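# Lower the basket of steel bushes into the tank

## Task

Set the basket down inside the tank so it stands upright on the tank bottom, with none of the steel bushes lost from it and all of them lying still.

## Robot and tools

Robot: two arms, left_arm and right_arm, each carrying an identical five-finger right hand (not mirrored, so every hand axis and number means the same on both). Bases in the scene frame: left_arm at (+0.049, +0.613, +0.171) m, right_arm at (+0.070, -0.531, +0.171) m, both nearly unrotated. A camera stand sits behind the arms. Cameras: cam_high, cam_low (fixed), cam_left_wrist, cam_right_wrist (fisheye, on the hands), each 672x504.

Scene frame: origin at table-top height midway between the nominal bases; +z up, +x out over the table, +y toward left_arm. Reported positions, orientations (quat_wxyz), velocities and Hand targets use this frame; positions may be off by a few cm.

Hand point: a point fixed to the palm, about 0.05 m in front of it and 0.15 m from the wrist face. Its +z runs along straight fingers, +y out of the palm, +x across the palm away from the thumb. Straight fingertips reach 0.06-0.07 m past it. A bracket on the little-finger side of the wrist sticks out and can strike things; with fingers level the wrist may hang below the hand point and touch the table first.

Command row: always 28 numbers in [-1, 1]. Left arm first, then right: dx, dy, dz, rx, ry, rz, thumb_turn, thumb_bend, index, middle, ring, little, force_limit, speed (14 per arm). The six pose numbers are an offset, not a pose: measured from that arm's Hand target at the start of the action or move, along scene axes, turning about the Hand target position. 1.0 equals 0.6 m of travel or 180 degrees; rx, ry, rz form a single rotation vector. All zeros re-requests the current Hand target. The controller limits commanded orientation to 32 degrees from the measured one per step.

Hand numbers are absolute targets: -1 open, +1 closed. thumb_turn -1 beside the palm, +1 opposite the fingers; thumb_bend -1 straight, +1 fully bent; each finger -1 straight, +1 curled. force_limit maps -1..+1 to about 0..10 N at the fingertip (0..15 N for the two thumb motors); speed rises from near zero at -1 to full at +0.48 and stays full above (full travel 0.49 s). For a soft grip close with speed -0.94 or lower. To keep a hand unchanged, resend the eight numbers of its last executed row; if it has none yet, send its hand_measured six plus hand_force_limit and hand_speed. Thumb turned in plus fingers grip objects about 0.035-0.065 m thick, or a handle down to about 0.025 m. To grip harder, raise force_limit and send a target more closed than hand_measured; to loosen, send one more open.

Tools:
- execute_actions(actions, cameras): actions is a list of actions; each action is a table of 1 to 15 rows, one per 1/30 s step, the last row held if fewer than 15. Every row in an action counts from the same start pose. Images come back only for an empty actions list or when cameras names them (["all"], [] or names).
- move(target, speed, blend, stop_force, zero, blocking, cameras): straight-line path toward target, one 28-number row or a list of up to 15 rows, every row an offset from the same starting Hand targets. speed in m/s, 0.002 to 3.2, default 0.25 (turn rate limit twice that in rad/s), one value or one per target. blend in metres rounds corners in a list. stop_force in N, 4 to 120, ends an arm's path when its wrist sensor feels that much push against the motion; not reliable while the hand turns; omit it when backing away from a contact. zero (only with stop_force) re-zeroes before the move, default true. blocking=false returns early, not allowed with stop_force. Paths do not avoid obstacles or the other arm; capped at 10 s. The result adds a move: line (done, off_target, moving, held, fault) and limits (paced = pose clipped, held = steps withheld).
- wait(seconds 0-10, cameras): robot holds last commands.
- stop(cameras): brakes a running move.
- zoom_image(camera, region [x0, y0, x1, y1] pixels, at most 504x504): closer look at the newest image.
- show_instructions(): shows the reference page.
- zero_wrist_force(arm): tares that arm's wrist sensor.
- finished_scene(scene=1): ends the scene permanently.

Results: end_effector_position/quat and velocities; Hand target (the next offsets start from it; the hand often rests a little short, so send the remaining gap as an offset); hand_measured, hand_stopped_by (moving, target, force, stalled, fault) and hand_load_n, six values each in motor order (a dropped load shows as load near 0); Wrist force/torque in the hand's own axes plus a peak line; joint positions, velocities, torques; motor temperatures (MOTOR HOT at 70 C, over-temperature brake at 85 C).

Avoid: anything leaving the table, dropping or releasing a moving part, spilling the bushes, fast impacts on fixed or heavy things, pushing past a firm contact (arms are stiff). Net outside force near 150 N or joint contact torque at its limit (elbow 139, wrists 50.2, shoulders 306 N m) stops the arm for 10 s. Keep the arms from pressing on each other or a hand closing on the other's fingers; paths passing close to an arm's own base can flip its posture. Long stretched-out holding heats motors.

Each tool is called after ">>>" as name(argument=value, ...) on one line, values as JSON.

Reference images:

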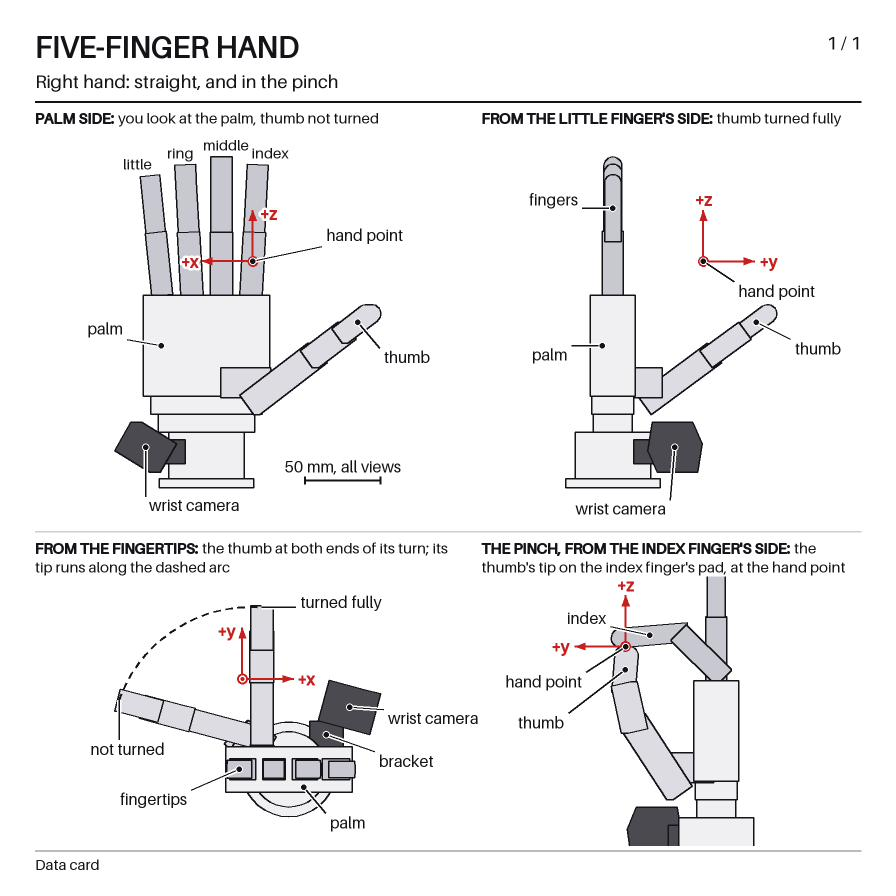

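## Session

>>> execute_actions(actions=[])

Scene clock: 0.00 s.
left_arm: end_effector_position=(+0.6539, +0.0583, +0.2214) hand_measured=(-1.000, -1.000, -1.000, -1.000, -1.000, -1.000) hand_load_n=(+0.0, +0.0, +0.0, +0.0, +0.0, +0.0) hand_stopped_by=(target, target, target, target, target, target) hand_force_limit=0.00 hand_speed=-0.80 end_effector_quat_wxyz=(+0.282, +0.628, +0.672, -0.271) | right_arm: end_effector_position=(+0.8145, -0.0829, +0.3895) hand_measured=(-1.000, -1.000, -1.000, -1.000, -1.000, -1.000) hand_load_n=(+0.0, +0.0, +0.0, +0.0, +0.0, +0.0) hand_stopped_by=(target, target, target, target, target, target) hand_force_limit=0.00 hand_speed=-0.80 end_effector_quat_wxyz=(-0.112, -0.533, +0.809, -0.221)
Joint positions: left_arm=[-0.882 -1.034 1.854 0.066 2.031 -1.087] | right_arm=[0.363 -0.678 0.863 1.547 2.047 -2.282]
Joint velocities: within noise
Joint torques (N m): no reading
Motor temperatures (°C): left_arm=[42 29 38 43 47 50] | right_arm=[25 42 36 34 36 45]
Wrist force (N): no reading
Wrist torque (N m): no reading
Wrist force, peak (N): no reading
Hand target: left_arm +0.6539, +0.0583, +0.2214; +0.282, +0.628, +0.672, -0.271 | right_arm +0.8145, -0.0829, +0.3895; -0.112, -0.533, +0.809, -0.221

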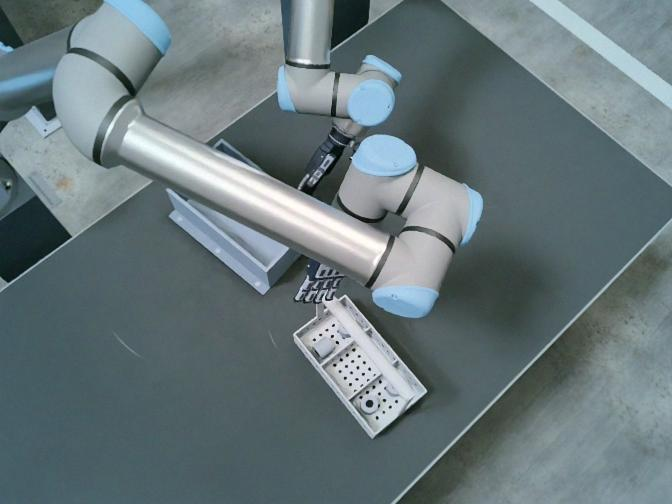

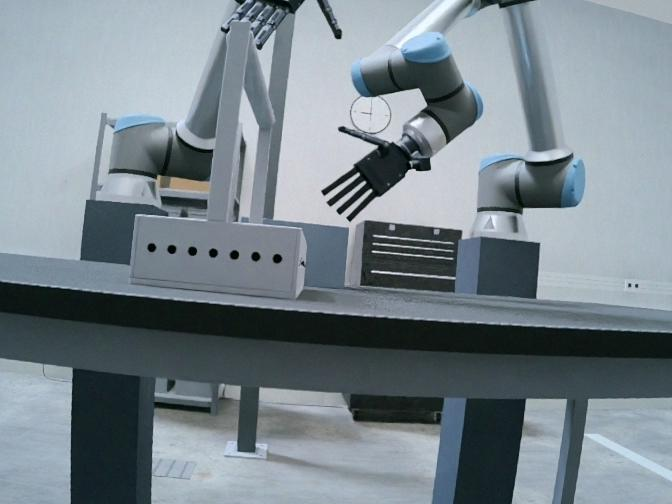

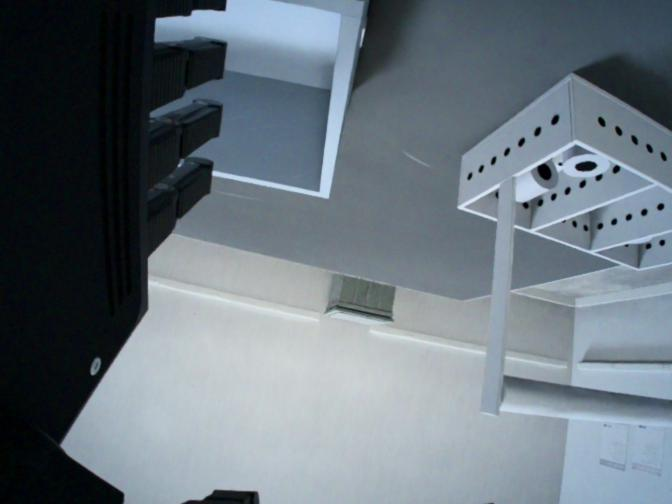

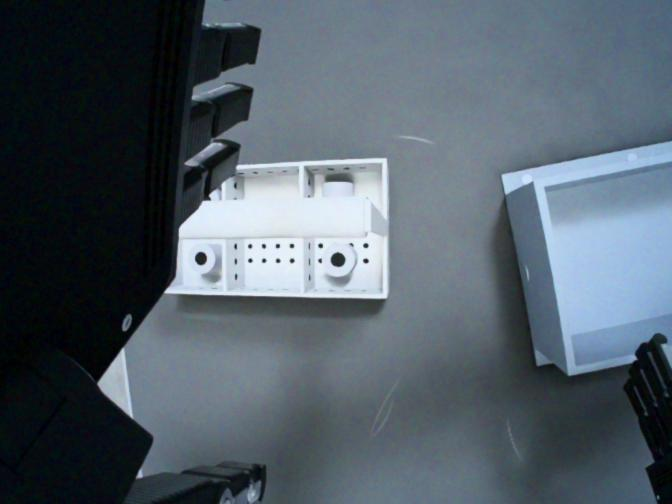

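>>> zoom_image(camera="cam_high", region=[270, 230, 450, 450])

>>> zoom_image(camera="cam_high", region=[140, 120, 340, 310])

>>> zoom_image(camera="cam_right_wrist", region=[160, 120, 420, 320])

>>> zoom_image(camera="cam_low", region=[100, 0, 400, 320])

Scaled by 2.291 from the camera's 672x504 image, which has a finer 960x720 frame.

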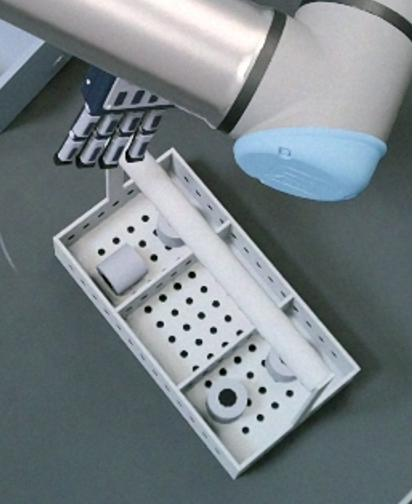

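Scaled by 2.520 from the camera's 672x504 image, which has a finer 960x720 frame.

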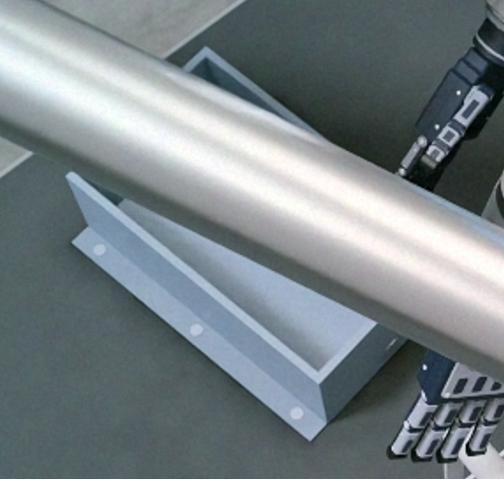

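Scaled by 1.938 from the camera's 672x504 image, which has a finer 960x720 frame.

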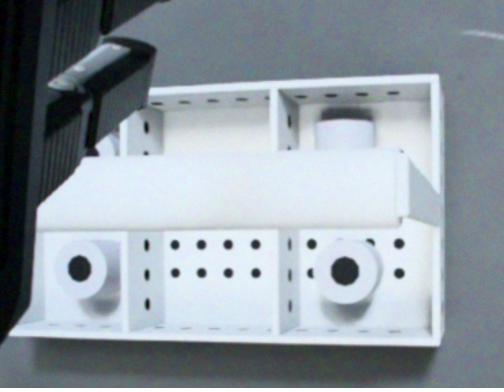

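Scaled by 1.575 from the camera's 672x504 image, which has a finer 960x720 frame.

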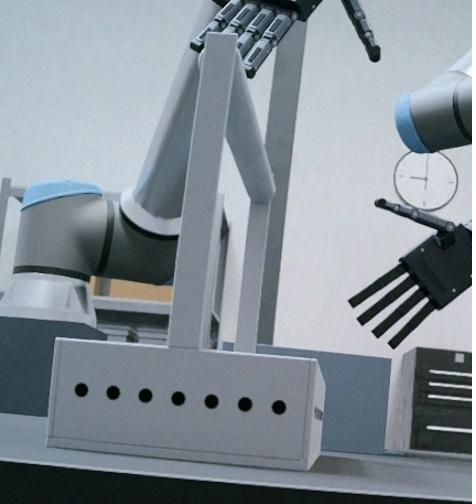

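>>> move(target=[[0,0,0.2,0,0,0,-1,-1,-1,-1,-1,-1,0,-0.8, 0,0,0.05,0,0,0,-1,-1,-1,-1,-1,-1,0,-0.8],[-0.1,0.6,0.25,0,0,0,-1,-1,-1,-1,-1,-1,0,-0.8, 0.309,-0.028,0.05,0.1484,-0.0827,-0.3871,-1,-1,-1,-1,-1,-1,0,-0.8]], blend=[0.03,0], speed=0.3, cameras=["all"])

Scene clock: 115.47 s.
left_arm: end_effector_position=(+0.5939, +0.4183, +0.3713) hand_measured=(-1.000, -1.000, -1.000, -1.000, -1.000, -1.000) hand_load_n=(+0.0, +0.0, +0.0, +0.0, +0.0, +0.0) hand_stopped_by=(target, target, target, target, target, target) hand_force_limit=0.00 hand_speed=-0.80 end_effector_quat_wxyz=(+0.282, +0.628, +0.672, -0.271) | right_arm: end_effector_position=(+1.0000, -0.0997, +0.4195) hand_measured=(-1.000, -1.000, -1.000, -1.000, -1.000, -1.000) hand_load_n=(+0.0, +0.0, +0.0, +0.0, +0.5, +0.0) hand_stopped_by=(target, target, target, target, target, target) hand_force_limit=0.00 hand_speed=-0.80 end_effector_quat_wxyz=(+0.000, +0.039, +0.999, -0.001)
Joint positions: left_arm=[-0.375 -1.377 2.089 0.475 2.297 -0.561] | right_arm=[0.163 -0.609 0.638 1.543 1.572 -1.277]
Joint torques (N m): left_arm=[4.8 -40.78 -39.75 1.26 -0.42 1.73] | right_arm=[5.86 -105.48 -32.36 5.69 1.86 2.72]
Wrist force (N): left_arm=[0.1 0.4 0.4] | right_arm=[2.1 -0.7 -0.3]
Wrist torque (N m): left_arm=[0.12 0.06 0.07] | right_arm=[-0.06 -0.26 0.25]
Wrist force, peak (N): left_arm=[2.3 0.1 1.5] | right_arm=[2.2 -1.1 0.4]
Hand target: left_arm +0.5939, +0.4183, +0.3714; +0.282, +0.628, +0.672, -0.271 | right_arm +0.9999, -0.0997, +0.4195; +0.000, +0.039, +0.999, -0.001
Off the commanded pose: left_arm 0.000 m, 0 deg | right_arm 0.000 m, 0 deg.
move: done
camera_calibration:
cam_left_wrist: T_world_to_cam=[[0.95727, 0.212496, -0.196162, -0.586219], [0.242946, -0.222938, 0.944074, -0.393908], [0.15688, -0.951391, -0.265037, 0.51806], [0, 0, 0, 1]] pos_world=[0.575595, 0.52963, 0.394189]
cam_right_wrist: T_world_to_cam=[[-0.19698, 0.978375, -0.0630927, 0.325876], [0.842006, 0.201788, 0.500307, -1.0292], [0.502219, 0.0454262, -0.863546, -0.0192102], [0, 0, 0, 1]] pos_world=[0.94043, -0.110276, 0.518886]

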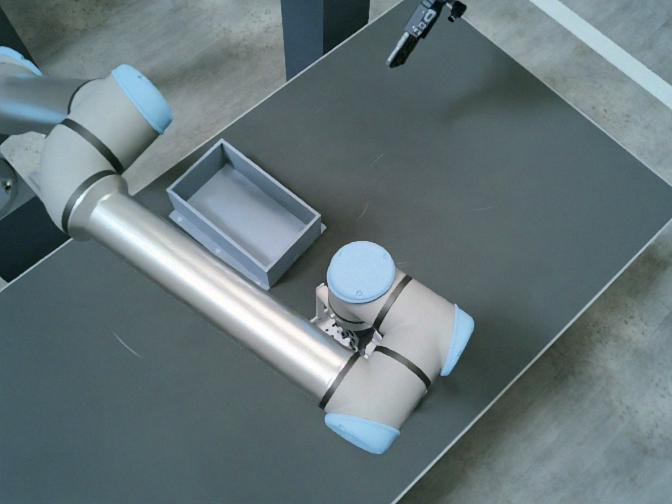

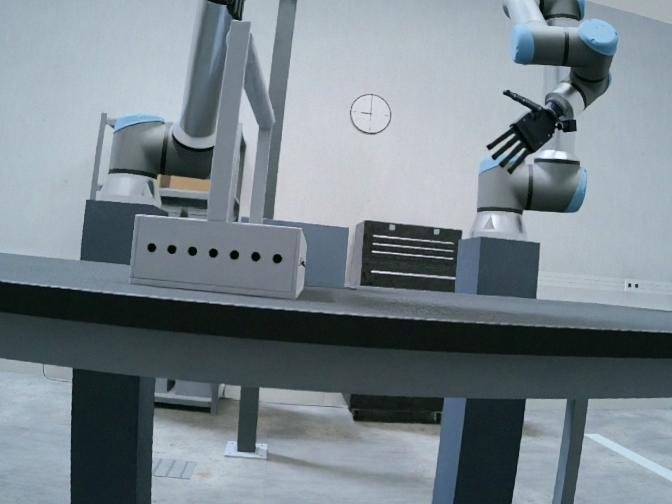

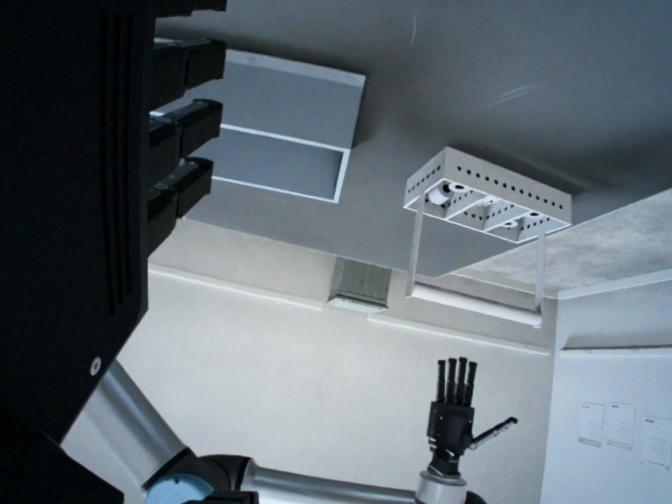

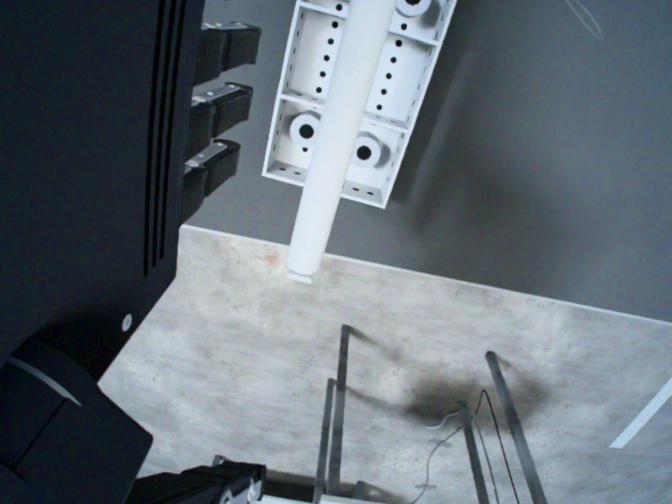

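>>> zoom_image(camera="cam_high", region=[150, 125, 340, 300])

>>> zoom_image(camera="cam_right_wrist", region=[250, 0, 480, 290])

>>> zoom_image(camera="cam_left_wrist", region=[390, 130, 590, 340])

Scaled by 2.653 from the camera's 672x504 image, which has a finer 960x720 frame.

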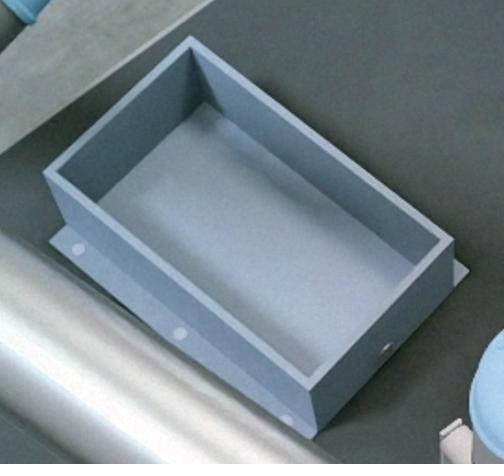

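Scaled by 1.738 from the camera's 672x504 image, which has a finer 960x720 frame.

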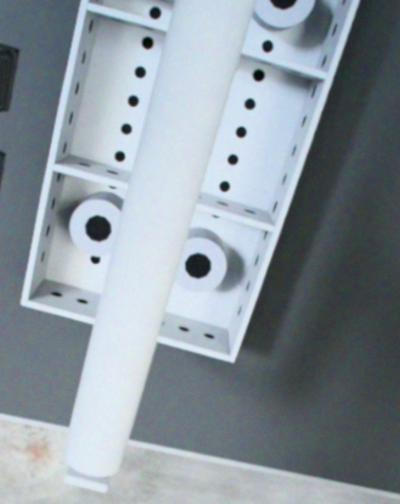

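Scaled by 2.400 from the camera's 672x504 image, which has a finer 960x720 frame.

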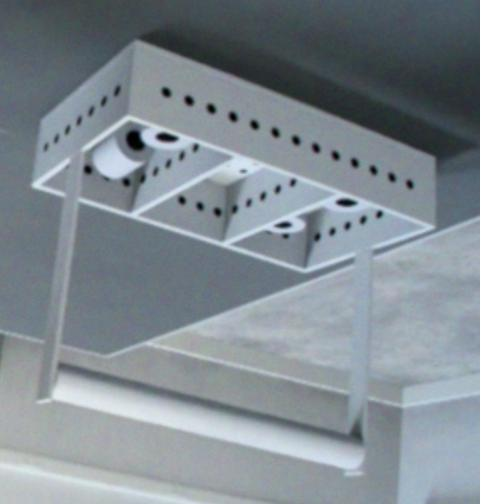

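>>> move(target=[0,0,0,0,0,0,-1,-1,-1,-1,-1,-1,0,-0.8, 0.007,0.015,-0.165,0,0,0,1,-1,-1,-1,-1,-1,0,0], speed=0.15, stop_force=15, cameras=["cam_low","cam_left_wrist","cam_right_wrist"])

Scene clock: 185.20 s.
left_arm: end_effector_position=(+0.5939, +0.4183, +0.3714) hand_measured=(-1.000, -1.000, -1.000, -1.000, -1.000, -1.000) hand_load_n=(-0.5, +0.0, +0.0, +0.0, +0.0, +0.0) hand_stopped_by=(target, target, target, target, target, target) hand_force_limit=0.00 hand_speed=-0.80 end_effector_quat_wxyz=(+0.282, +0.628, +0.672, -0.271) | right_arm: end_effector_position=(+1.0041, -0.0907, +0.3205) hand_measured=(+1.000, -1.000, -1.000, -1.000, -1.000, -1.000) hand_load_n=(+0.0, +0.0, +0.0, +0.0, +0.0, +0.0) hand_stopped_by=(target, target, target, target, target, target) hand_force_limit=0.00 hand_speed=0.00 end_effector_quat_wxyz=(+0.000, +0.039, +0.999, -0.001)
Joint positions: left_arm=[-0.375 -1.377 2.089 0.475 2.297 -0.56] | right_arm=[0.171 -0.566 0.729 1.408 1.572 -1.269]
Joint torques (N m): left_arm=[9.34 -40.57 -38.79 3.65 -0.84 1.99] | right_arm=[-14.78 -105.32 -52.66 1.34 -2.01 -2.59]
Wrist force (N): left_arm=[0.2 0.4 0.3] | right_arm=[1.4 -0.6 0.0]
Wrist torque (N m): left_arm=[0.14 0.06 0.07] | right_arm=[-0.02 -0.16 0.08]
Wrist force, peak (N): left_arm=[0.4 0.2 0.6] | right_arm=[2.3 -0.8 -2.3]
Hand target: left_arm +0.5939, +0.4183, +0.3714; +0.282, +0.628, +0.672, -0.271 | right_arm +1.0041, -0.0907, +0.3205; +0.000, +0.039, +0.999, -0.001
Off the commanded pose: left_arm 0.000 m, 0 deg | right_arm 0.000 m, 0 deg.
move: done
camera_calibration:
cam_left_wrist: T_world_to_cam=[[0.957316, 0.212453, -0.195981, -0.586275], [0.242763, -0.22298, 0.944111, -0.393889], [0.15688, -0.95139, -0.265038, 0.518087], [0, 0, 0, 1]] pos_world=[0.575596, 0.52963, 0.394289]
cam_right_wrist: T_world_to_cam=[[-0.196848, 0.978401, -0.0631063, 0.311436], [0.84208, 0.201685, 0.500224, -0.985085], [0.502147, 0.0453273, -0.863594, -0.107145], [0, 0, 0, 1]] pos_world=[0.944629, -0.101176, 0.419887]
Images, in order (width x height): cam_low 672x504, cam_left_wrist 672x504, cam_right_wrist 672x504.

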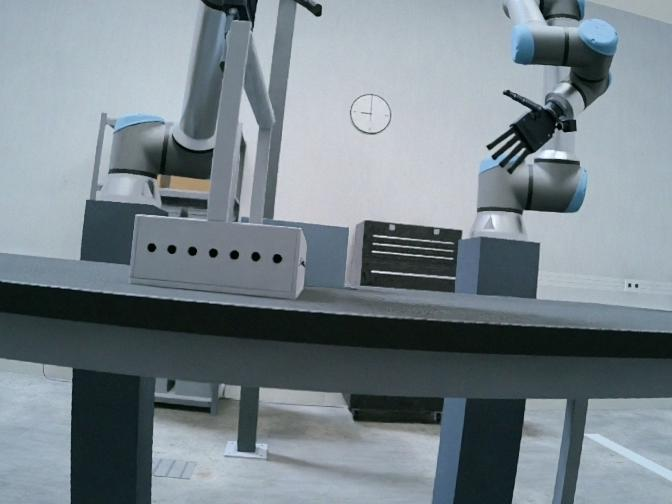

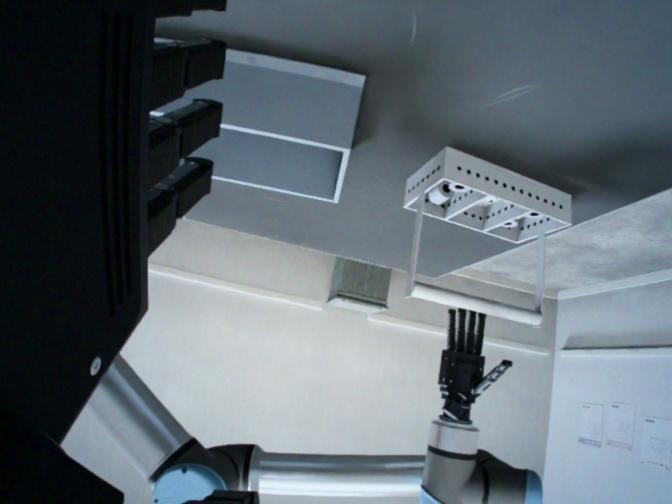

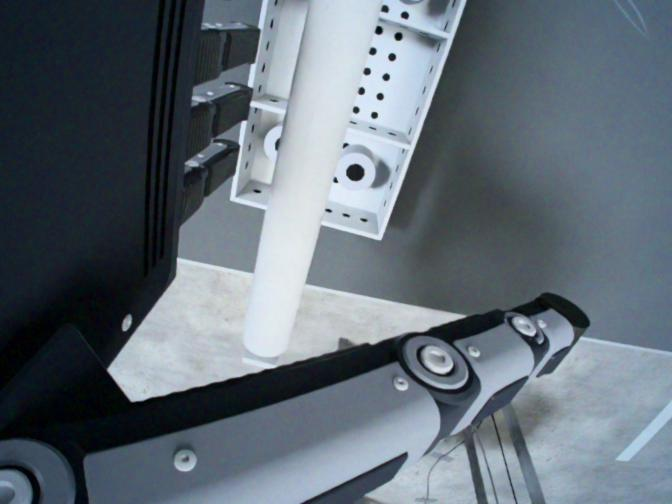

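>>> move(target=[0,0,0,0,0,0,-1,-1,-1,-1,-1,-1,0,-0.8, 0,0.003,-0.1258,0,0,0,1,-1,-1,-1,-1,-1,0,0], speed=0.08, stop_force=10, cameras=["cam_high","cam_low","cam_left_wrist","cam_right_wrist"])

Scene clock: 198.97 s.
left_arm: end_effector_position=(+0.5939, +0.4183, +0.3714) hand_measured=(-1.000, -1.000, -1.000, -1.000, -1.000, -1.000) hand_load_n=(+0.0, +0.0, +0.0, +0.0, +0.0, +0.0) hand_stopped_by=(target, target, target, target, target, target) hand_force_limit=0.00 hand_speed=-0.80 end_effector_quat_wxyz=(+0.282, +0.628, +0.672, -0.271) | right_arm: end_effector_position=(+1.0041, -0.0889, +0.2450) hand_measured=(+1.000, -1.000, -1.000, -1.000, -1.000, -1.000) hand_load_n=(+0.0, +0.0, +0.0, +0.0, +0.0, +0.0) hand_stopped_by=(target, target, target, target, target, target) hand_force_limit=0.00 hand_speed=0.00 end_effector_quat_wxyz=(+0.000, +0.039, +0.999, -0.001)
Joint positions: left_arm=[-0.375 -1.377 2.089 0.475 2.297 -0.56] | right_arm=[0.173 -0.526 0.788 1.309 1.572 -1.267]
Joint torques (N m): left_arm=[6.48 -43.69 -37.1 3.65 -0.59 -0.85] | right_arm=[2.11 -113.43 -52.84 6.36 -0.85 1.27]
Wrist force (N): left_arm=[0.2 0.2 0.5] | right_arm=[1.5 -0.7 -0.3]
Wrist torque (N m): left_arm=[0.09 0.05 0.06] | right_arm=[-0.11 -0.15 0.11]
Wrist force, peak (N): left_arm=[0.0 0.2 0.8] | right_arm=[1.3 -0.9 -1.5]
Hand target: left_arm +0.5939, +0.4183, +0.3714; +0.282, +0.628, +0.672, -0.271 | right_arm +1.0041, -0.0889, +0.2450; +0.000, +0.039, +0.999, -0.001
Off the commanded pose: left_arm 0.000 m, 0 deg | right_arm 0.000 m, 0 deg.
move: done
camera_calibration:
cam_left_wrist: T_world_to_cam=[[0.957316, 0.212453, -0.195981, -0.586275], [0.242763, -0.22298, 0.944111, -0.393889], [0.15688, -0.95139, -0.265038, 0.518087], [0, 0, 0, 1]] pos_world=[0.575596, 0.52963, 0.394289]
cam_right_wrist: T_world_to_cam=[[-0.196848, 0.978401, -0.0631063, 0.304911], [0.84208, 0.201685, 0.500224, -0.947682], [0.502147, 0.0453273, -0.863594, -0.172428], [0, 0, 0, 1]] pos_world=[0.944629, -0.099376, 0.344387]

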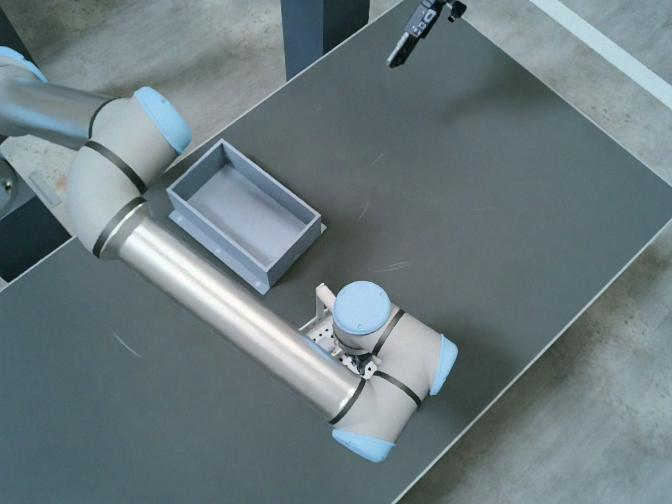

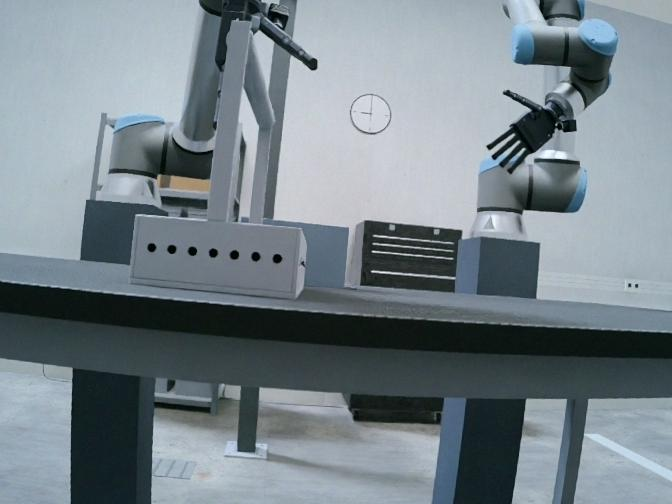

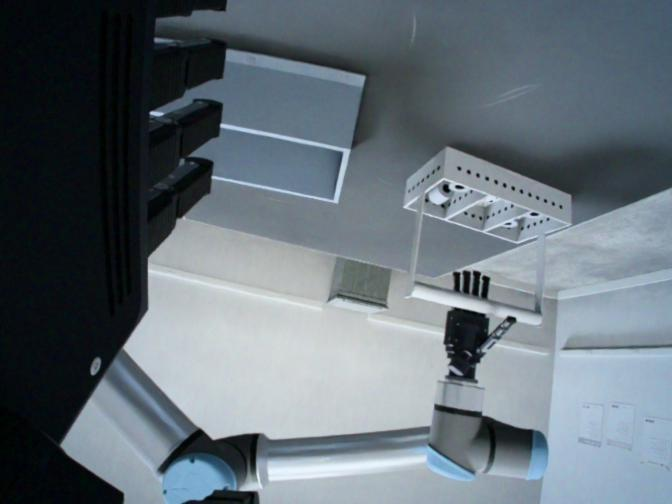

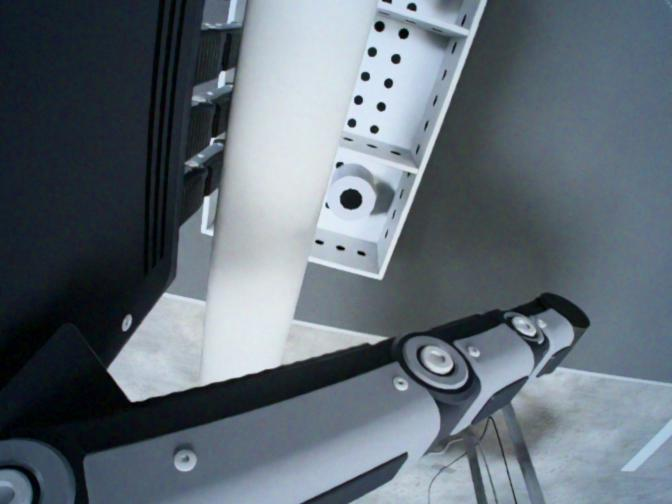

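>>> move(target=[0,0,0,0,0,0,-1,-1,-1,-1,-1,-1,0,-0.8, 0,0,0,0,0,0,1,-1,-0.15,-0.15,-0.15,-0.15,-0.2,-0.6], cameras=["cam_left_wrist","cam_right_wrist"])

Scene clock: 208.80 s.
left_arm: end_effector_position=(+0.5939, +0.4183, +0.3714) hand_measured=(-1.000, -1.000, -1.000, -1.000, -1.000, -1.000) hand_load_n=(+0.0, -0.5, +0.0, +0.0, +0.0, +0.0) hand_stopped_by=(target, target, target, target, target, target) hand_force_limit=0.00 hand_speed=-0.80 end_effector_quat_wxyz=(+0.282, +0.628, +0.672, -0.271) | right_arm: end_effector_position=(+1.0041, -0.0889, +0.2450) hand_measured=(+1.000, -1.000, -0.150, -0.150, -0.150, -0.150) hand_load_n=(+0.0, +0.0, +0.0, +0.0, +0.0, +0.0) hand_stopped_by=(target, target, target, target, target, target) hand_force_limit=-0.20 hand_speed=-0.60 end_effector_quat_wxyz=(+0.000, +0.039, +0.999, -0.001)
Joint positions: left_arm=[-0.375 -1.377 2.089 0.475 2.297 -0.561] | right_arm=[0.173 -0.526 0.788 1.309 1.572 -1.267]
Joint torques (N m): left_arm=[1.33 -47.49 -35 3.81 -0.81 -1.16] | right_arm=[-13.66 -110.33 -45.73 5.75 -1.7 -1.79]
Wrist force (N): left_arm=[0.2 0.3 0.1] | right_arm=[1.4 -0.6 -0.5]
Wrist torque (N m): left_arm=[0.13 0.06 0.07] | right_arm=[-0.06 -0.13 0.10]
Wrist force, peak (N): left_arm=[0.2 0.5 0.6] | right_arm=[1.8 -1.0 -0.2]
Hand target: left_arm +0.5939, +0.4183, +0.3714; +0.282, +0.628, +0.672, -0.271 | right_arm +1.0041, -0.0889, +0.2450; +0.000, +0.039, +0.999, -0.001
Off the commanded pose: left_arm 0.000 m, 0 deg | right_arm 0.000 m, 0 deg.
move: done
camera_calibration:
cam_left_wrist: T_world_to_cam=[[0.957316, 0.212453, -0.195981, -0.586275], [0.242763, -0.22298, 0.944111, -0.393889], [0.15688, -0.95139, -0.265038, 0.518087], [0, 0, 0, 1]] pos_world=[0.575596, 0.52963, 0.394289]
cam_right_wrist: T_world_to_cam=[[-0.196838, 0.978402, -0.0631234, 0.304908], [0.842038, 0.201682, 0.500297, -0.947667], [0.502222, 0.0453253, -0.86355, -0.172515], [0, 0, 0, 1]] pos_world=[0.944629, -0.0993759, 0.344386]
Images, in order (width x height): cam_left_wrist 672x504, cam_right_wrist 672x504.

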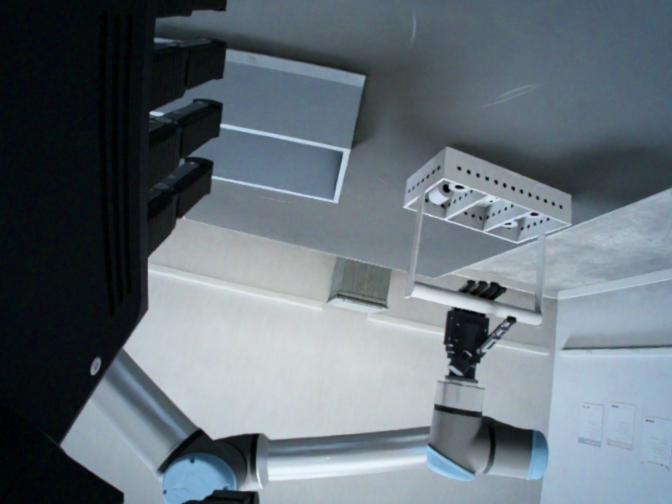

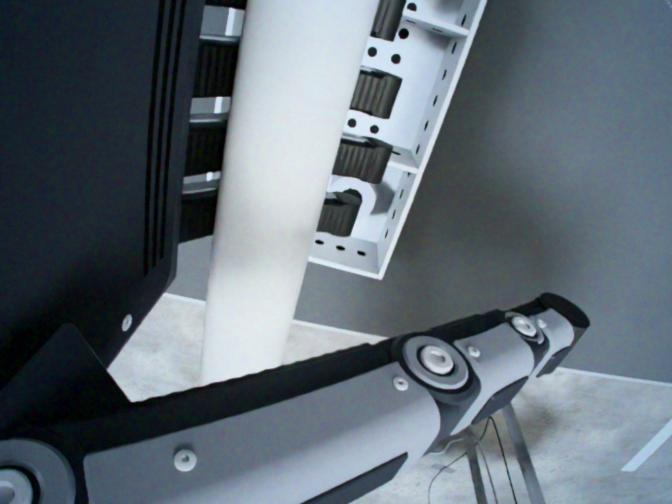

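>>> move(target=[0,0,0,0,0,0,-1,-1,-1,-1,-1,-1,0,-0.8, 0,0,0,0,0,0,1,-1,0.25,0.25,0.25,0.25,-0.6,-0.85], cameras=["cam_left_wrist","cam_right_wrist"])

Scene clock: 221.60 s.
left_arm: end_effector_position=(+0.5939, +0.4183, +0.3714) hand_measured=(-1.000, -1.000, -1.000, -1.000, -1.000, -1.000) hand_load_n=(+0.0, -0.5, +0.0, +0.0, +0.0, +0.0) hand_stopped_by=(target, target, target, target, target, target) hand_force_limit=0.00 hand_speed=-0.80 end_effector_quat_wxyz=(+0.282, +0.628, +0.672, -0.271) | right_arm: end_effector_position=(+1.0041, -0.0889, +0.2450) hand_measured=(+1.000, -1.000, -0.012, -0.026, -0.068, -0.096) hand_load_n=(+0.0, +0.0, +2.0, +1.0, +0.0, +0.0) hand_stopped_by=(target, target, force, force, force, force) hand_force_limit=-0.60 hand_speed=-0.85 end_effector_quat_wxyz=(+0.000, +0.039, +0.999, -0.001)
Joint positions: left_arm=[-0.375 -1.377 2.089 0.475 2.297 -0.561] | right_arm=[0.173 -0.526 0.788 1.309 1.572 -1.267]
Joint torques (N m): left_arm=[-0.96 -50.5 -33.34 3.93 -0.81 -1.49] | right_arm=[-6.87 -107.2 -37.46 4.79 -1.13 -1.62]
Wrist force (N): left_arm=[-0.1 0.3 0.6] | right_arm=[1.3 -4.9 12.1]
Wrist torque (N m): left_arm=[0.10 0.10 0.05] | right_arm=[-0.54 -0.26 0.08]
Wrist force, peak (N): left_arm=[-0.1 0.4 0.8] | right_arm=[1.4 -4.7 12.3]
Hand target: left_arm +0.5939, +0.4183, +0.3714; +0.282, +0.628, +0.672, -0.271 | right_arm +1.0041, -0.0889, +0.2450; +0.000, +0.039, +0.999, -0.001
Off the commanded pose: left_arm 0.000 m, 0 deg | right_arm 0.000 m, 0 deg.
move: done
camera_calibration:
cam_left_wrist: T_world_to_cam=[[0.957316, 0.212453, -0.195981, -0.586275], [0.242763, -0.22298, 0.944111, -0.393889], [0.15688, -0.95139, -0.265038, 0.518087], [0, 0, 0, 1]] pos_world=[0.575596, 0.52963, 0.394289]
cam_right_wrist: T_world_to_cam=[[-0.196851, 0.978401, -0.0631005, 0.304912], [0.842105, 0.201687, 0.500181, -0.94769], [0.502104, 0.0453239, -0.863619, -0.17238], [0, 0, 0, 1]] pos_world=[0.944629, -0.099376, 0.344387]
Images, in order (width x height): cam_left_wrist 672x504, cam_right_wrist 672x504.

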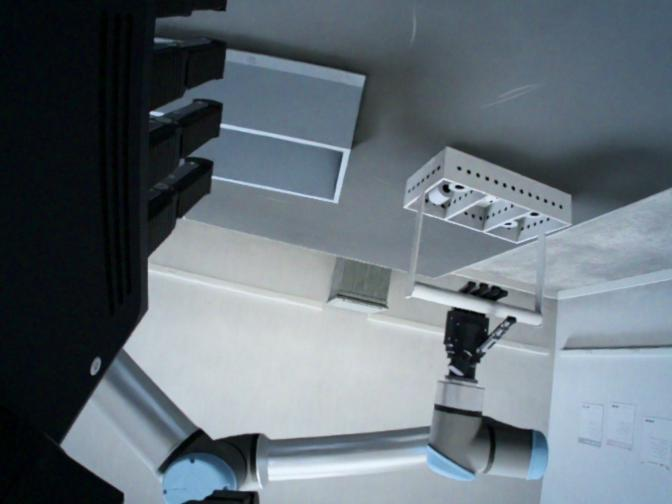

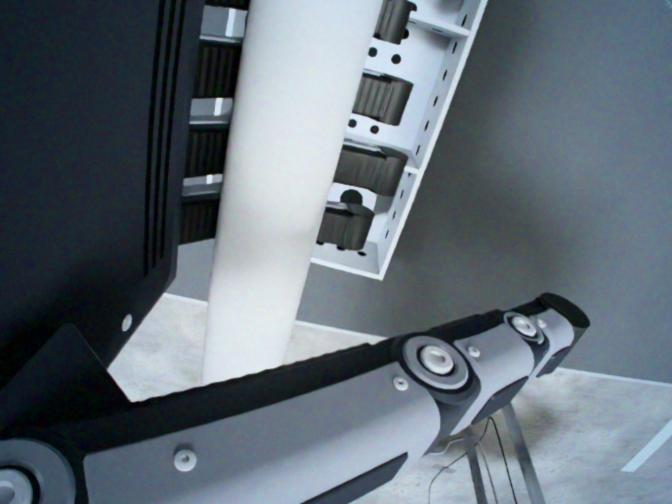

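>>> move(target=[[0,0,0,0,0,0,-1,-1,-1,-1,-1,-1,0,-0.8, 0,0,0,0,0,0,1,-1,-0.2,-0.2,-0.2,-0.2,-0.6,-0.7],[0,0,0,0,0,0,-1,-1,-1,-1,-1,-1,0,-0.8, 0,0.003,-0.0125,0,0,0,1,-1,-0.2,-0.2,-0.2,-0.2,-0.6,-0.7]], speed=0.03)

>>> move(target=[0,0,0,0,0,0,-1,-1,-1,-1,-1,-1,0,-0.8, 0,0,0,0,0,0,1,-1,0.5,0.5,0.5,0.5,-0.65,-0.85], cameras=["cam_left_wrist","cam_right_wrist"])

Scene clock: 232.77 s.
left_arm: end_effector_position=(+0.5939, +0.4183, +0.3714) hand_measured=(-1.000, -1.000, -1.000, -1.000, -1.000, -1.000) hand_load_n=(+0.0, +0.5, +0.0, +0.0, +0.0, +0.0) hand_stopped_by=(target, target, target, target, target, target) hand_force_limit=0.00 hand_speed=-0.80 end_effector_quat_wxyz=(+0.282, +0.628, +0.672, -0.271) | right_arm: end_effector_position=(+1.0041, -0.0870, +0.2374) hand_measured=(+1.000, -1.000, -0.200, -0.200, -0.200, -0.200) hand_load_n=(+0.0, +0.0, +0.0, +0.0, +0.0, +0.0) hand_stopped_by=(target, target, target, target, target, target) hand_force_limit=-0.60 hand_speed=-0.70 end_effector_quat_wxyz=(+0.000, +0.039, +0.999, -0.001)
Joint positions: left_arm=[-0.375 -1.377 2.089 0.475 2.297 -0.561] | right_arm=[0.175 -0.52 0.789 1.302 1.572 -1.265]
Joint torques (N m): left_arm=[-1.73 -53.07 -31.71 3.67 -0.86 -1.27] | right_arm=[4.63 -111.17 -30.14 3.13 -1.25 2.53]
Wrist force (N): left_arm=[0.0 0.3 0.3] | right_arm=[1.4 -0.8 -0.4]
Wrist torque (N m): left_arm=[0.11 0.09 0.05] | right_arm=[-0.09 -0.13 0.09]
Wrist force, peak (N): left_arm=[0.0 0.4 0.7] | right_arm=[1.2 -5.1 12.1]
Hand target: left_arm +0.5939, +0.4183, +0.3714; +0.282, +0.628, +0.672, -0.271 | right_arm +1.0041, -0.0871, +0.2375; +0.000, +0.039, +0.999, -0.001
Off the commanded pose: left_arm 0.000 m, 0 deg | right_arm 0.000 m, 0 deg.
move: done

Scene clock: 234.00 s.
left_arm: end_effector_position=(+0.5939, +0.4183, +0.3714) hand_measured=(-1.000, -1.000, -1.000, -1.000, -1.000, -1.000) hand_load_n=(+0.0, +0.0, +0.0, +0.0, +0.0, +0.0) hand_stopped_by=(target, target, target, target, target, target) hand_force_limit=0.00 hand_speed=-0.80 end_effector_quat_wxyz=(+0.282, +0.628, +0.672, -0.271) | right_arm: end_effector_position=(+1.0041, -0.0871, +0.2375) hand_measured=(+1.000, -1.000, +0.202, +0.188, +0.146, +0.104) hand_load_n=(+0.0, +0.0, +2.0, +1.0, +0.5, +0.0) hand_stopped_by=(target, target, force, force, force, force) hand_force_limit=-0.65 hand_speed=-0.85 end_effector_quat_wxyz=(+0.000, +0.039, +0.999, -0.001)
Joint positions: left_arm=[-0.375 -1.377 2.089 0.475 2.297 -0.561] | right_arm=[0.175 -0.52 0.789 1.302 1.572 -1.265]
Joint torques (N m): left_arm=[-2.19 -53.83 -30.16 3.73 -0.65 -1.45] | right_arm=[-10.13 -114.13 -40.43 6.03 -1.34 -1.75]
Wrist force (N): left_arm=[0.2 0.2 0.4] | right_arm=[1.5 -4.1 14.1]
Wrist torque (N m): left_arm=[0.09 0.05 0.06] | right_arm=[-0.66 -0.24 0.09]
Wrist force, peak (N): left_arm=[-0.3 0.3 0.7] | right_arm=[1.5 -3.6 15.7]
Hand target: left_arm +0.5939, +0.4183, +0.3714; +0.282, +0.628, +0.672, -0.271 | right_arm +1.0041, -0.0871, +0.2375; +0.000, +0.039, +0.999, -0.001
Off the commanded pose: left_arm 0.000 m, 0 deg | right_arm 0.000 m, 0 deg.
move: done
camera_calibration:
cam_left_wrist: T_world_to_cam=[[0.957316, 0.212453, -0.195981, -0.586275], [0.242763, -0.22298, 0.944111, -0.393889], [0.15688, -0.95139, -0.265038, 0.518087], [0, 0, 0, 1]] pos_world=[0.575596, 0.52963, 0.394289]
cam_right_wrist: T_world_to_cam=[[-0.196851, 0.978401, -0.0631005, 0.302677], [0.842105, 0.201687, 0.500181, -0.944302], [0.502104, 0.0453239, -0.863619, -0.178938], [0, 0, 0, 1]] pos_world=[0.944629, -0.097576, 0.336887]
Images, in order (width x height): cam_left_wrist 672x504, cam_right_wrist 672x504.

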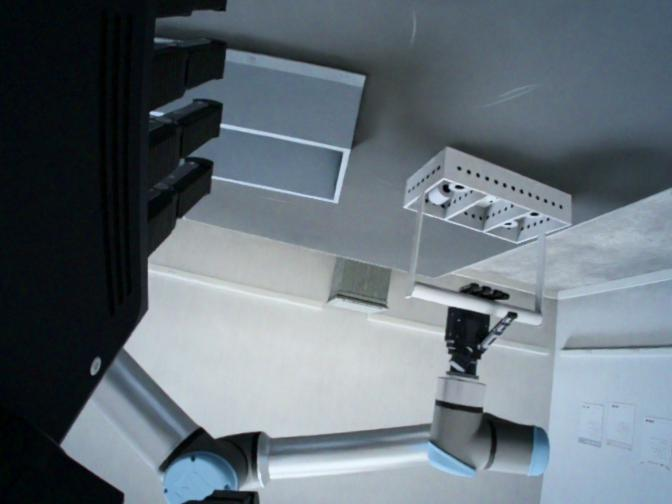

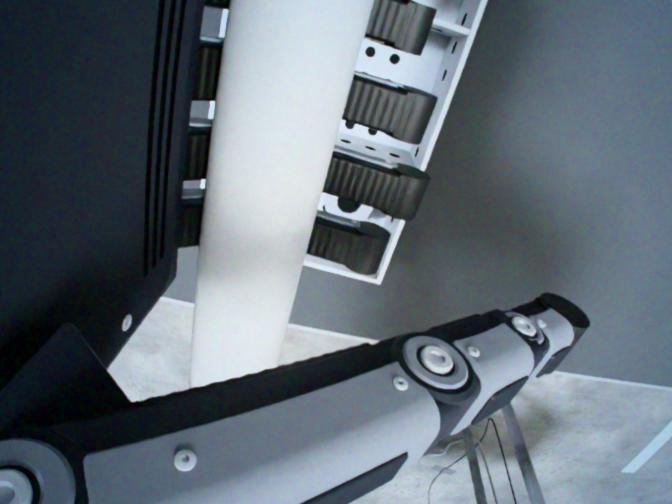

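>>> move(target=[[0,0,0,0,0,0,-1,-1,-1,-1,-1,-1,0,-0.8, 0,0,0,0,0,0,1,-1,0,0,0,0,-0.6,-0.7],[0,0,0,0,0,0,-1,-1,-1,-1,-1,-1,0,-0.8, 0,0.002,-0.01,0,0,0,1,-1,0,0,0,0,-0.6,-0.7]], speed=0.03)

>>> move(target=[0,0,0,0,0,0,-1,-1,-1,-1,-1,-1,0,-0.8, 0,0,0,0,0,0,1,-1,0.7,0.7,0.7,0.7,-0.65,-0.85], cameras=["cam_left_wrist","cam_right_wrist"])

Scene clock: 241.60 s.
left_arm: end_effector_position=(+0.5939, +0.4183, +0.3714) hand_measured=(-1.000, -1.000, -1.000, -1.000, -1.000, -1.000) hand_load_n=(+0.0, +0.0, +0.0, +0.0, +0.0, +0.0) hand_stopped_by=(target, target, target, target, target, target) hand_force_limit=0.00 hand_speed=-0.80 end_effector_quat_wxyz=(+0.282, +0.628, +0.672, -0.271) | right_arm: end_effector_position=(+1.0041, -0.0859, +0.2314) hand_measured=(+1.000, -1.000, +0.000, +0.000, +0.000, +0.000) hand_load_n=(+0.0, +0.0, +0.0, +0.0, +0.0, +0.0) hand_stopped_by=(target, target, target, target, target, target) hand_force_limit=-0.60 hand_speed=-0.70 end_effector_quat_wxyz=(+0.000, +0.039, +0.999, -0.001)
Joint positions: left_arm=[-0.375 -1.377 2.089 0.475 2.297 -0.561] | right_arm=[0.176 -0.515 0.791 1.295 1.572 -1.264]
Joint torques (N m): left_arm=[-1.92 -57.32 -28.38 3.64 -0.58 -1.31] | right_arm=[7.97 -106.23 -28.93 2.47 -1.53 2.83]
Wrist force (N): left_arm=[0.2 0.5 0.7] | right_arm=[1.5 -0.7 -0.5]
Wrist torque (N m): left_arm=[0.12 0.05 0.07] | right_arm=[-0.08 -0.14 0.09]
Wrist force, peak (N): left_arm=[0.2 0.5 0.7] | right_arm=[1.7 -4.4 14.9]
Hand target: left_arm +0.5939, +0.4183, +0.3714; +0.282, +0.628, +0.672, -0.271 | right_arm +1.0041, -0.0859, +0.2315; +0.000, +0.039, +0.999, -0.001
Off the commanded pose: left_arm 0.000 m, 0 deg | right_arm 0.000 m, 0 deg.
move: done

Scene clock: 242.93 s.
left_arm: end_effector_position=(+0.5939, +0.4183, +0.3714) hand_measured=(-1.000, -1.000, -1.000, -1.000, -1.000, -1.000) hand_load_n=(+0.0, +0.0, +0.0, +0.0, +0.0, +0.0) hand_stopped_by=(target, target, target, target, target, target) hand_force_limit=0.00 hand_speed=-0.80 end_effector_quat_wxyz=(+0.282, +0.628, +0.672, -0.271) | right_arm: end_effector_position=(+1.0041, -0.0859, +0.2315) hand_measured=(+1.000, -1.000, +0.444, +0.430, +0.388, +0.346) hand_load_n=(+0.0, +0.0, +2.0, +1.5, +0.5, +0.0) hand_stopped_by=(target, target, force, force, force, force) hand_force_limit=-0.65 hand_speed=-0.85 end_effector_quat_wxyz=(+0.000, +0.039, +0.999, -0.001)
Joint positions: left_arm=[-0.375 -1.377 2.089 0.475 2.297 -0.561] | right_arm=[0.176 -0.515 0.791 1.295 1.572 -1.264]
Joint torques (N m): left_arm=[-1.56 -57.76 -26.99 3.56 -0.59 -1.27] | right_arm=[-0.43 -112.27 -40.26 6.83 -1.67 -0.51]
Wrist force (N): left_arm=[0.2 0.1 0.3] | right_arm=[-0.1 -2.0 16.6]
Wrist torque (N m): left_arm=[0.09 0.07 0.06] | right_arm=[-0.75 -0.36 0.03]
Wrist force, peak (N): left_arm=[0.2 0.3 0.7] | right_arm=[1.4 -0.9 23.4]
Hand target: left_arm +0.5939, +0.4183, +0.3714; +0.282, +0.628, +0.672, -0.271 | right_arm +1.0041, -0.0859, +0.2315; +0.000, +0.039, +0.999, -0.001
Off the commanded pose: left_arm 0.000 m, 0 deg | right_arm 0.000 m, 0 deg.
move: done
camera_calibration:
cam_left_wrist: T_world_to_cam=[[0.957316, 0.212453, -0.195981, -0.586275], [0.242763, -0.22298, 0.944111, -0.393889], [0.15688, -0.95139, -0.265038, 0.518087], [0, 0, 0, 1]] pos_world=[0.575596, 0.52963, 0.394289]
cam_right_wrist: T_world_to_cam=[[-0.196851, 0.978401, -0.0631005, 0.301124], [0.842105, 0.201687, 0.500181, -0.941543], [0.502104, 0.0453239, -0.863619, -0.184175], [0, 0, 0, 1]] pos_world=[0.944629, -0.096376, 0.330887]
Images, in order (width x height): cam_left_wrist 672x504, cam_right_wrist 672x504.

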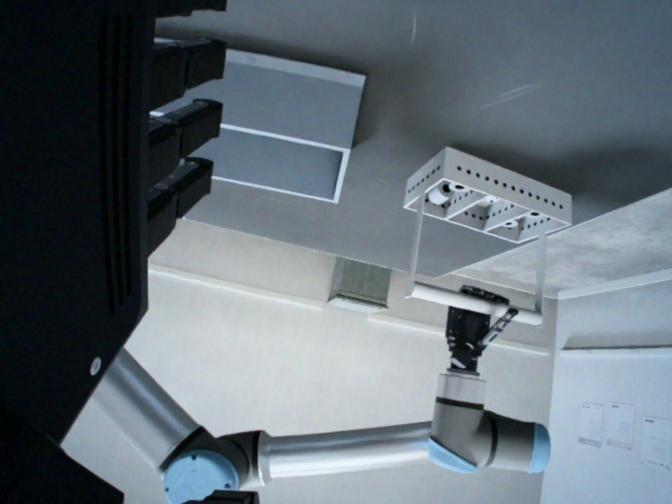

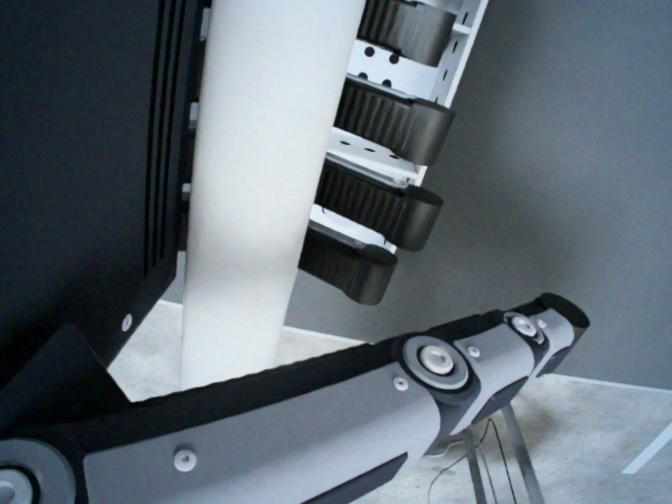

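>>> move(target=[0,0,0,0,0,0,-1,-1,-1,-1,-1,-1,0,-0.8, 0,0,0,0,0,0,1,-1,0.8,0.8,0.8,0.8,-0.2,-0.94], cameras=["cam_low","cam_left_wrist","cam_right_wrist"])

Scene clock: 264.03 s.
left_arm: end_effector_position=(+0.5939, +0.4183, +0.3714) hand_measured=(-1.000, -1.000, -1.000, -1.000, -1.000, -1.000) hand_load_n=(+0.0, +0.0, +0.0, +0.0, +0.0, +0.0) hand_stopped_by=(target, target, target, target, target, target) hand_force_limit=0.00 hand_speed=-0.80 end_effector_quat_wxyz=(+0.282, +0.628, +0.672, -0.271) | right_arm: end_effector_position=(+1.0041, -0.0859, +0.2315) hand_measured=(+1.000, -1.000, +0.526, +0.536, +0.538, +0.548) hand_load_n=(+0.0, +0.0, +1.5, +0.0, +1.5, +3.5) hand_stopped_by=(target, target, force, force, force, force) hand_force_limit=-0.20 hand_speed=-0.94 end_effector_quat_wxyz=(+0.000, +0.039, +0.999, -0.001)
Joint positions: left_arm=[-0.375 -1.377 2.089 0.475 2.297 -0.561] | right_arm=[0.176 -0.515 0.791 1.295 1.572 -1.264]
Joint torques (N m): left_arm=[-1.34 -59.11 -25.43 3.73 -0.69 -1.47] | right_arm=[-10.85 -130.71 -59.54 7.77 -2.06 -1.94]
Wrist force (N): left_arm=[0.2 0.2 0.4] | right_arm=[1.7 -1.6 23.1]
Wrist torque (N m): left_arm=[0.10 0.05 0.07] | right_arm=[-0.96 -1.31 0.12]
Wrist force, peak (N): left_arm=[-0.2 0.4 0.8] | right_arm=[1.1 -0.3 27.0]
Hand target: left_arm +0.5939, +0.4183, +0.3714; +0.282, +0.628, +0.672, -0.271 | right_arm +1.0041, -0.0859, +0.2315; +0.000, +0.039, +0.999, -0.001
Off the commanded pose: left_arm 0.000 m, 0 deg | right_arm 0.000 m, 0 deg.
move: done
camera_calibration:
cam_left_wrist: T_world_to_cam=[[0.957316, 0.212453, -0.195981, -0.586275], [0.242763, -0.22298, 0.944111, -0.393889], [0.15688, -0.95139, -0.265038, 0.518087], [0, 0, 0, 1]] pos_world=[0.575596, 0.52963, 0.394289]
cam_right_wrist: T_world_to_cam=[[-0.196848, 0.978401, -0.0631063, 0.301123], [0.84208, 0.201685, 0.500224, -0.941534], [0.502147, 0.0453273, -0.863594, -0.184223], [0, 0, 0, 1]] pos_world=[0.944629, -0.096376, 0.330887]
Images, in order (width x height): cam_low 672x504, cam_left_wrist 672x504, cam_right_wrist 672x504.

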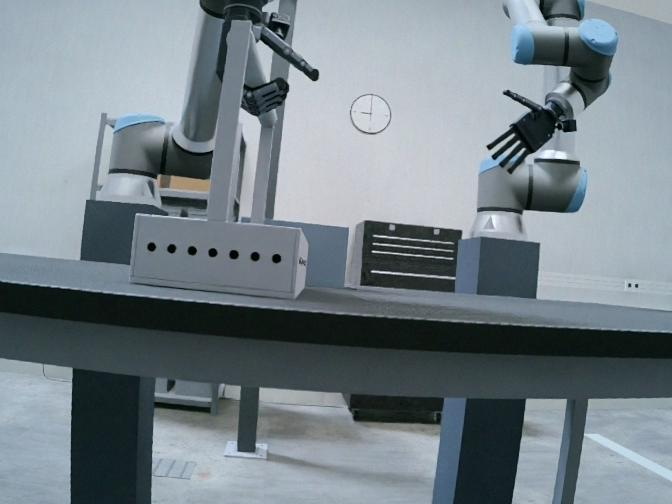

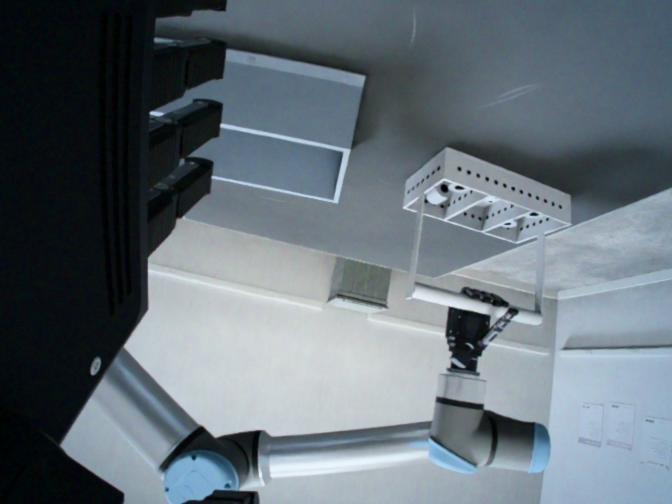

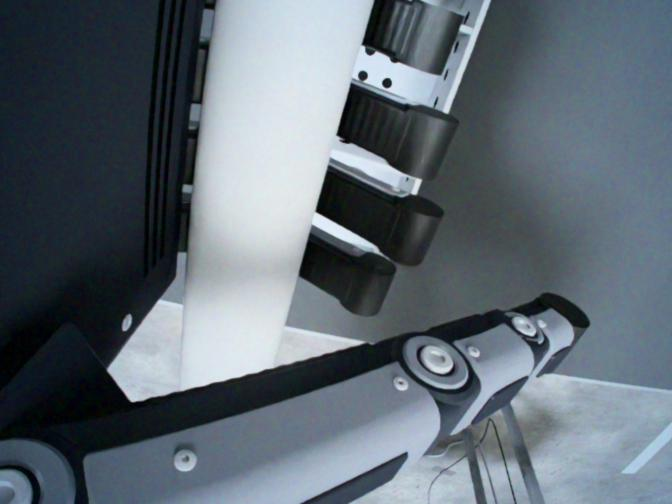

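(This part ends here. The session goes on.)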